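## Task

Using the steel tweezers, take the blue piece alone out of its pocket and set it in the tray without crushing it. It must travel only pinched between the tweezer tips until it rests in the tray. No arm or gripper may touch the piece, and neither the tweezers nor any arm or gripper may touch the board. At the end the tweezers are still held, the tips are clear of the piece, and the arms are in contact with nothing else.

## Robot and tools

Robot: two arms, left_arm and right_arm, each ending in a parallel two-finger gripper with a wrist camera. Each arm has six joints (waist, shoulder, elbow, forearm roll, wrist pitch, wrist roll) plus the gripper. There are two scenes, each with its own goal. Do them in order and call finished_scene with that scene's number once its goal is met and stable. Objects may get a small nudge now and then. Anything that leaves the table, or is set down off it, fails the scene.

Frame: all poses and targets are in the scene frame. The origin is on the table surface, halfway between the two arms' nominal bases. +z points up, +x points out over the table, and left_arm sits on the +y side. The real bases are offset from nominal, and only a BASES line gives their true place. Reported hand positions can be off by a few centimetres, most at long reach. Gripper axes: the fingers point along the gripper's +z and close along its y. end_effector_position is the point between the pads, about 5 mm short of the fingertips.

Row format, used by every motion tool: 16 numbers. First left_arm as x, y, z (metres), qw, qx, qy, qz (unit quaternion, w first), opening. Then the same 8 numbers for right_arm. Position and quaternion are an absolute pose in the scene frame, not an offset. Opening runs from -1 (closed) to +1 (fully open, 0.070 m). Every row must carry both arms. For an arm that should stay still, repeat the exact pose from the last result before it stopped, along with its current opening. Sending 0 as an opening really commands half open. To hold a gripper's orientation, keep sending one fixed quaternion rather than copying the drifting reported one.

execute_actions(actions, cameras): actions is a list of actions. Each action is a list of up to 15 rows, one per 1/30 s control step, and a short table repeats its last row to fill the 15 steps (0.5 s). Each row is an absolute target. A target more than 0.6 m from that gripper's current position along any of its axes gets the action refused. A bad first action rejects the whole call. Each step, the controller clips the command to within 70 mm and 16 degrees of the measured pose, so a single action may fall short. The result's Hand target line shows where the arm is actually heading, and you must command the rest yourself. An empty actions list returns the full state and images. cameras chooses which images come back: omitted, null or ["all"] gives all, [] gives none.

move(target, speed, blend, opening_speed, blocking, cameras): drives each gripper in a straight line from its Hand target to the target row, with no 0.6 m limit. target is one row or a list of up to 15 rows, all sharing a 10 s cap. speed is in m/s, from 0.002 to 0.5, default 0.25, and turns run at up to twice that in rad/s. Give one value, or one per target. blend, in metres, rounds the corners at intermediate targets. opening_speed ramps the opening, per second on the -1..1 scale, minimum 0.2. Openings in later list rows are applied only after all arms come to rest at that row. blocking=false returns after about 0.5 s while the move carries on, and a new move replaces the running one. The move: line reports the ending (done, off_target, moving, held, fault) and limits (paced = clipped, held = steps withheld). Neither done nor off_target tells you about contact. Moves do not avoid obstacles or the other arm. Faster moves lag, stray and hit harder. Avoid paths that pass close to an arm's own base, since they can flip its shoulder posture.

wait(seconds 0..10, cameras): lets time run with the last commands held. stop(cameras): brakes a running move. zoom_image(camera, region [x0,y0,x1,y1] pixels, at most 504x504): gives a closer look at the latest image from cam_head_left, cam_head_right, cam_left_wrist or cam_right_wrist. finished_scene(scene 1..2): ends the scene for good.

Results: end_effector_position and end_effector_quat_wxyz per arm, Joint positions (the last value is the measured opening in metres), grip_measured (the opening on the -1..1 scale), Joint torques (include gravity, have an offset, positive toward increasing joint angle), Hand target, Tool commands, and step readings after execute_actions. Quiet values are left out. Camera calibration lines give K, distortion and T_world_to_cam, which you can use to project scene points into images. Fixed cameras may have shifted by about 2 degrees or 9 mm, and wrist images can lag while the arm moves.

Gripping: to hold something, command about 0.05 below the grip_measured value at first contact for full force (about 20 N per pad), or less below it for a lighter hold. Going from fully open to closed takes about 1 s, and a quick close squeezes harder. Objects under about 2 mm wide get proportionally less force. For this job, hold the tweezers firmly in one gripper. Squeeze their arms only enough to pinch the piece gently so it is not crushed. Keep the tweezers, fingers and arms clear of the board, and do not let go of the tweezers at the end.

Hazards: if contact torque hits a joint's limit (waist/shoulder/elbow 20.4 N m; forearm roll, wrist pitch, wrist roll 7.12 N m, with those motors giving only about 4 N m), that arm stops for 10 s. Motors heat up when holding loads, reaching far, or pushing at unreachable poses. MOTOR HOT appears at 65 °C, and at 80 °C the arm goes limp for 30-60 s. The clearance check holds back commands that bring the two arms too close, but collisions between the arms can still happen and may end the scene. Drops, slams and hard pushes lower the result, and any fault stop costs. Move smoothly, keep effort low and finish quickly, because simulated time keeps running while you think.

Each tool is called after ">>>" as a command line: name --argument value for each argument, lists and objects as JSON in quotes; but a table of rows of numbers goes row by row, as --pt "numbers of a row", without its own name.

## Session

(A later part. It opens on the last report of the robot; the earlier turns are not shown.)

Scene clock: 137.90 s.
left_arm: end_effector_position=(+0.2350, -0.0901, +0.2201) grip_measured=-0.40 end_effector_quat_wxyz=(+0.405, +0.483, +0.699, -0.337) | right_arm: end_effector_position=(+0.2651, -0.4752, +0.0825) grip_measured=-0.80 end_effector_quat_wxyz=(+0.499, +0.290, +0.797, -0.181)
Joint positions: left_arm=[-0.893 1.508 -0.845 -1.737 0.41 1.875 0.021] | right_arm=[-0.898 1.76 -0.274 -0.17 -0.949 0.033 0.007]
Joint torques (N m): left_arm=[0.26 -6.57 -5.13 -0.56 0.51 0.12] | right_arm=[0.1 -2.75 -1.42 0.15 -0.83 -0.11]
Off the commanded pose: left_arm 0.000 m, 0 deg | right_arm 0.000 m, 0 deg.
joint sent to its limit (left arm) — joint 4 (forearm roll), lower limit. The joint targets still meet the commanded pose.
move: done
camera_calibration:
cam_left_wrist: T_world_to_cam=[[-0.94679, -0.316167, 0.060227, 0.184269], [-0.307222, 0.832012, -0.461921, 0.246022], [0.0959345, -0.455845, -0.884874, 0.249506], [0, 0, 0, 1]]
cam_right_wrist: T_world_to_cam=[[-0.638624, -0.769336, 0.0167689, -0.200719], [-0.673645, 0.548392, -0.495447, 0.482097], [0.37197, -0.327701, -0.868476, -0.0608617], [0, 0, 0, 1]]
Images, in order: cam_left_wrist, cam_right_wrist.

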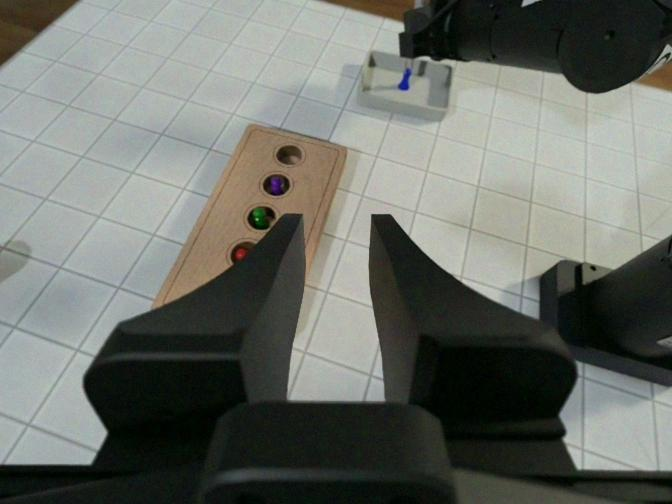

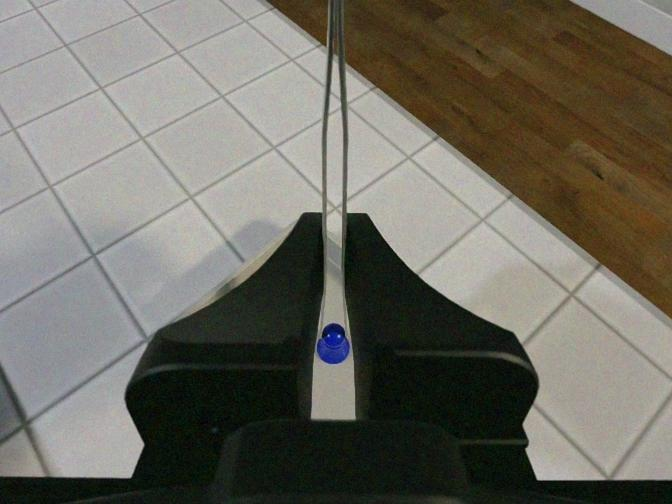

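>>> move --target '[0.235,-0.09,0.22,0.405,0.483,0.699,-0.337,-0.4,0.265,-0.475,0.0823,0.4980,0.2900,0.7969,-0.1812,-0.68]' --speed 0.01 --opening_speed 0.2 --cameras '["cam_left_wrist","cam_right_wrist"]'

>>> zoom_image --camera "cam_right_wrist" --region '[286, 300, 384, 372]'

>>> zoom_image --camera "cam_left_wrist" --region '[380, 50, 436, 100]'

Scene clock: 139.80 s.
left_arm: end_effector_position=(+0.2350, -0.0901, +0.2201) grip_measured=-0.40 end_effector_quat_wxyz=(+0.405, +0.483, +0.699, -0.337) | right_arm: end_effector_position=(+0.2647, -0.4748, +0.0817) grip_measured=-0.68 end_effector_quat_wxyz=(+0.497, +0.290, +0.797, -0.181)
Joint positions: left_arm=[-0.893 1.508 -0.845 -1.737 0.41 1.875 0.021] | right_arm=[-0.898 1.76 -0.273 -0.17 -0.946 0.033 0.011]
Joint torques (N m): left_arm=[0.25 -6.57 -4.96 -0.57 0.5 0.06] | right_arm=[0.11 -4.16 -1.95 0.03 -1 0.08]
Off the commanded pose: left_arm 0.000 m, 0 deg | right_arm 0.001 m, 0 deg.
joint sent to its limit (left arm) — joint 4 (forearm roll), lower limit. The joint targets still meet the commanded pose.
move: done
camera_calibration:
cam_left_wrist: T_world_to_cam=[[-0.94679, -0.316167, 0.060227, 0.184269], [-0.307222, 0.832012, -0.461921, 0.246022], [0.0959345, -0.455845, -0.884874, 0.249506], [0, 0, 0, 1]]
cam_right_wrist: T_world_to_cam=[[-0.638641, -0.769325, 0.0166545, -0.200657], [-0.674991, 0.549677, -0.492181, 0.481894], [0.369493, -0.325569, -0.870333, -0.0594544], [0, 0, 0, 1]]
Images, in order: cam_left_wrist, cam_right_wrist.

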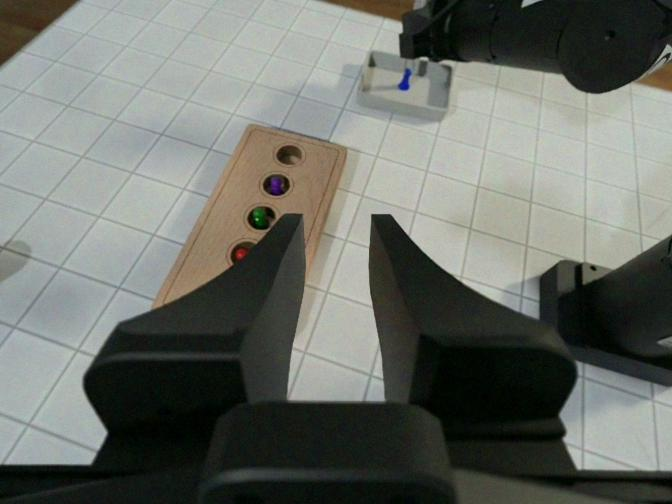

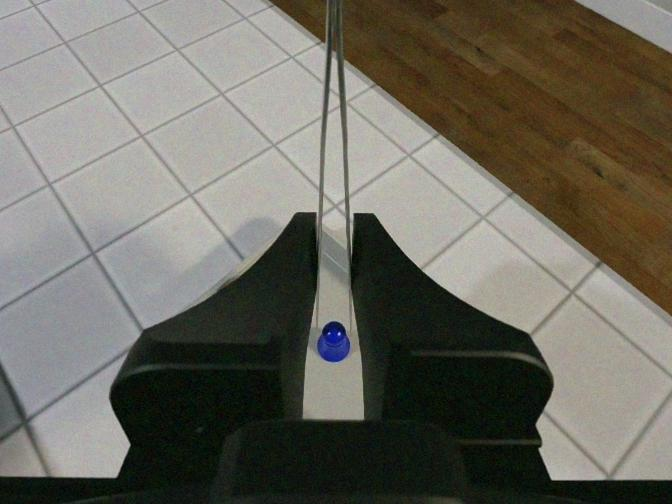

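Scaled by 5.143 from the camera's 672x504 image, which has a finer 960x720 frame.

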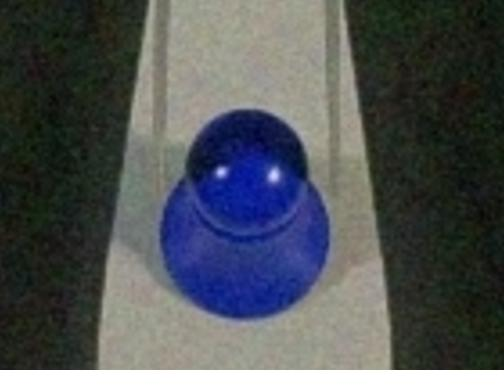

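Scaled by 9.000 from the camera's 672x504 image, which has a finer 960x720 frame.

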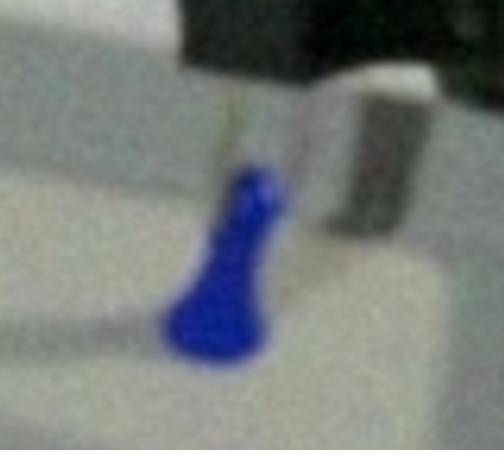

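>>> move --pt "0.235 -0.09 0.22 0.405 0.483 0.699 -0.337 -0.4 0.265 -0.475 0.12 0.4980 0.2900 0.7969 -0.1812 -0.68" --pt "0.235 -0.09 0.22 0.405 0.483 0.699 -0.337 -0.4 0.265 -0.475 0.18 0.4980 0.2900 0.7969 -0.1812 -0.68" --speed '[0.03,0.08]' --blend 0.005

>>> zoom_image --camera "cam_left_wrist" --region '[350, 30, 462, 130]'

>>> zoom_image --camera "cam_right_wrist" --region '[252, 280, 420, 406]'

Scene clock: 143.00 s.
left_arm: end_effector_position=(+0.2350, -0.0901, +0.2201) grip_measured=-0.40 end_effector_quat_wxyz=(+0.405, +0.483, +0.699, -0.337) | right_arm: end_effector_position=(+0.2650, -0.4747, +0.1802) grip_measured=-0.68 end_effector_quat_wxyz=(+0.498, +0.290, +0.797, -0.181)
Joint positions: left_arm=[-0.893 1.508 -0.845 -1.737 0.41 1.875 0.021] | right_arm=[-0.897 1.289 -0.44 -0.431 -0.332 0.342 0.011]
Joint torques (N m): left_arm=[0.54 -6.79 -4.75 -0.52 0.48 0.13] | right_arm=[-1.56 -2.03 -4.24 -0.01 -0.96 0.03]
Off the commanded pose: left_arm 0.000 m, 0 deg | right_arm 0.000 m, 0 deg.
joint sent to its limit (left arm) — joint 4 (forearm roll), lower limit. The joint targets still meet the commanded pose.
move: done
camera_calibration:
cam_left_wrist: T_world_to_cam=[[-0.94679, -0.316167, 0.060227, 0.184269], [-0.307222, 0.832012, -0.461921, 0.246022], [0.0959345, -0.455845, -0.884874, 0.249506], [0, 0, 0, 1]]
cam_right_wrist: T_world_to_cam=[[-0.638415, -0.769498, 0.0173058, -0.20232], [-0.674419, 0.548414, -0.49437, 0.530146], [0.370926, -0.327284, -0.86908, 0.0248114], [0, 0, 0, 1]]

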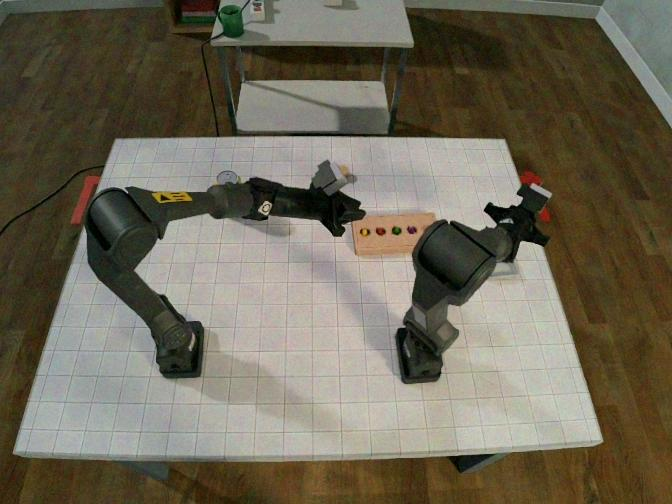

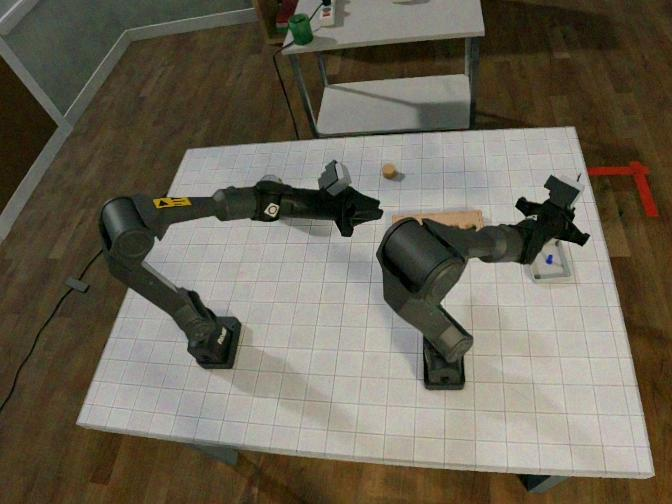

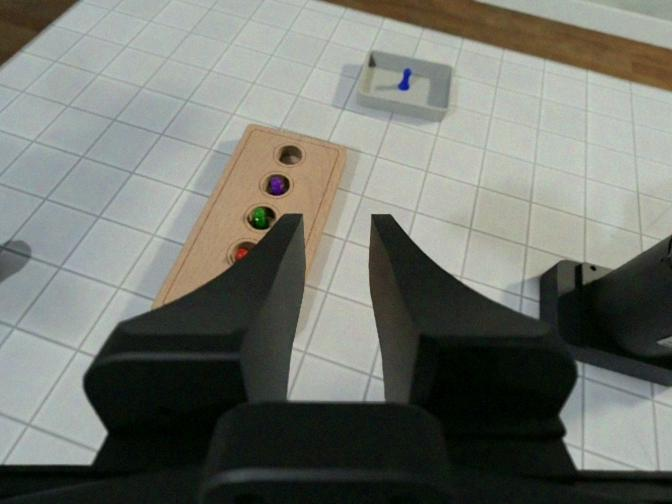

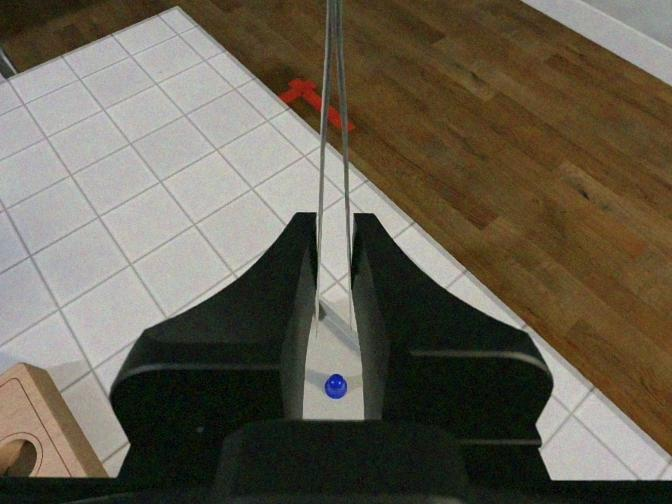

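Scaled by 4.500 from the camera's 672x504 image, which has a finer 960x720 frame.

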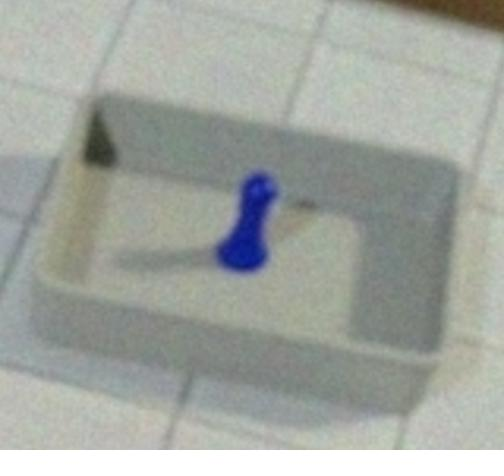

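Scaled by 3.000 from the camera's 672x504 image, which has a finer 960x720 frame.

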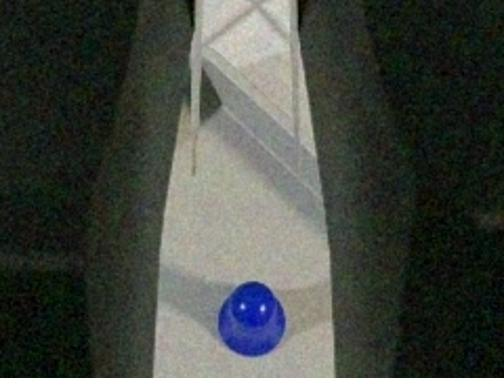

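>>> move --target '[0.235,-0.09,0.22,0.405,0.483,0.699,-0.337,-0.4,0.265,-0.475,0.18,0.4980,0.2900,0.7969,-0.1812,-0.8]' --opening_speed 0.4 --cameras '["cam_left_wrist"]'

>>> finished_scene --scene 2

Scene clock: 144.33 s.
left_arm: end_effector_position=(+0.2350, -0.0901, +0.2201) grip_measured=-0.40 end_effector_quat_wxyz=(+0.405, +0.483, +0.699, -0.337) | right_arm: end_effector_position=(+0.2651, -0.4748, +0.1800) grip_measured=-0.79 end_effector_quat_wxyz=(+0.498, +0.290, +0.797, -0.181)
Joint positions: left_arm=[-0.893 1.508 -0.845 -1.737 0.41 1.875 0.021] | right_arm=[-0.897 1.29 -0.44 -0.431 -0.333 0.342 0.007]
Joint torques (N m): left_arm=[0.28 -6.84 -4.67 -0.52 0.49 0.14] | right_arm=[-1.57 -1.71 -4.1 -0.03 -0.99 0.07]
Off the commanded pose: left_arm 0.000 m, 0 deg | right_arm 0.000 m, 0 deg.
joint sent to its limit (left arm) — joint 4 (forearm roll), lower limit. The joint targets still meet the commanded pose.
move: done
camera_calibration:
cam_left_wrist: T_world_to_cam=[[-0.94679, -0.316167, 0.060227, 0.184269], [-0.307222, 0.832012, -0.461921, 0.246022], [0.0959345, -0.455845, -0.884874, 0.249506], [0, 0, 0, 1]]
Images, in order: cam_left_wrist.

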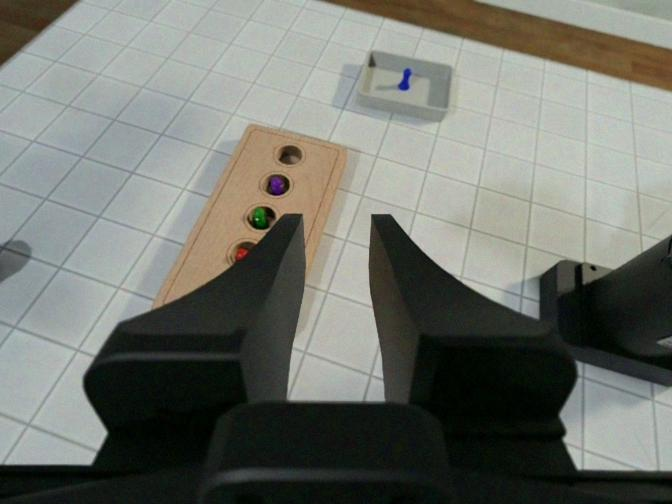

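The scene is finished: the task was done.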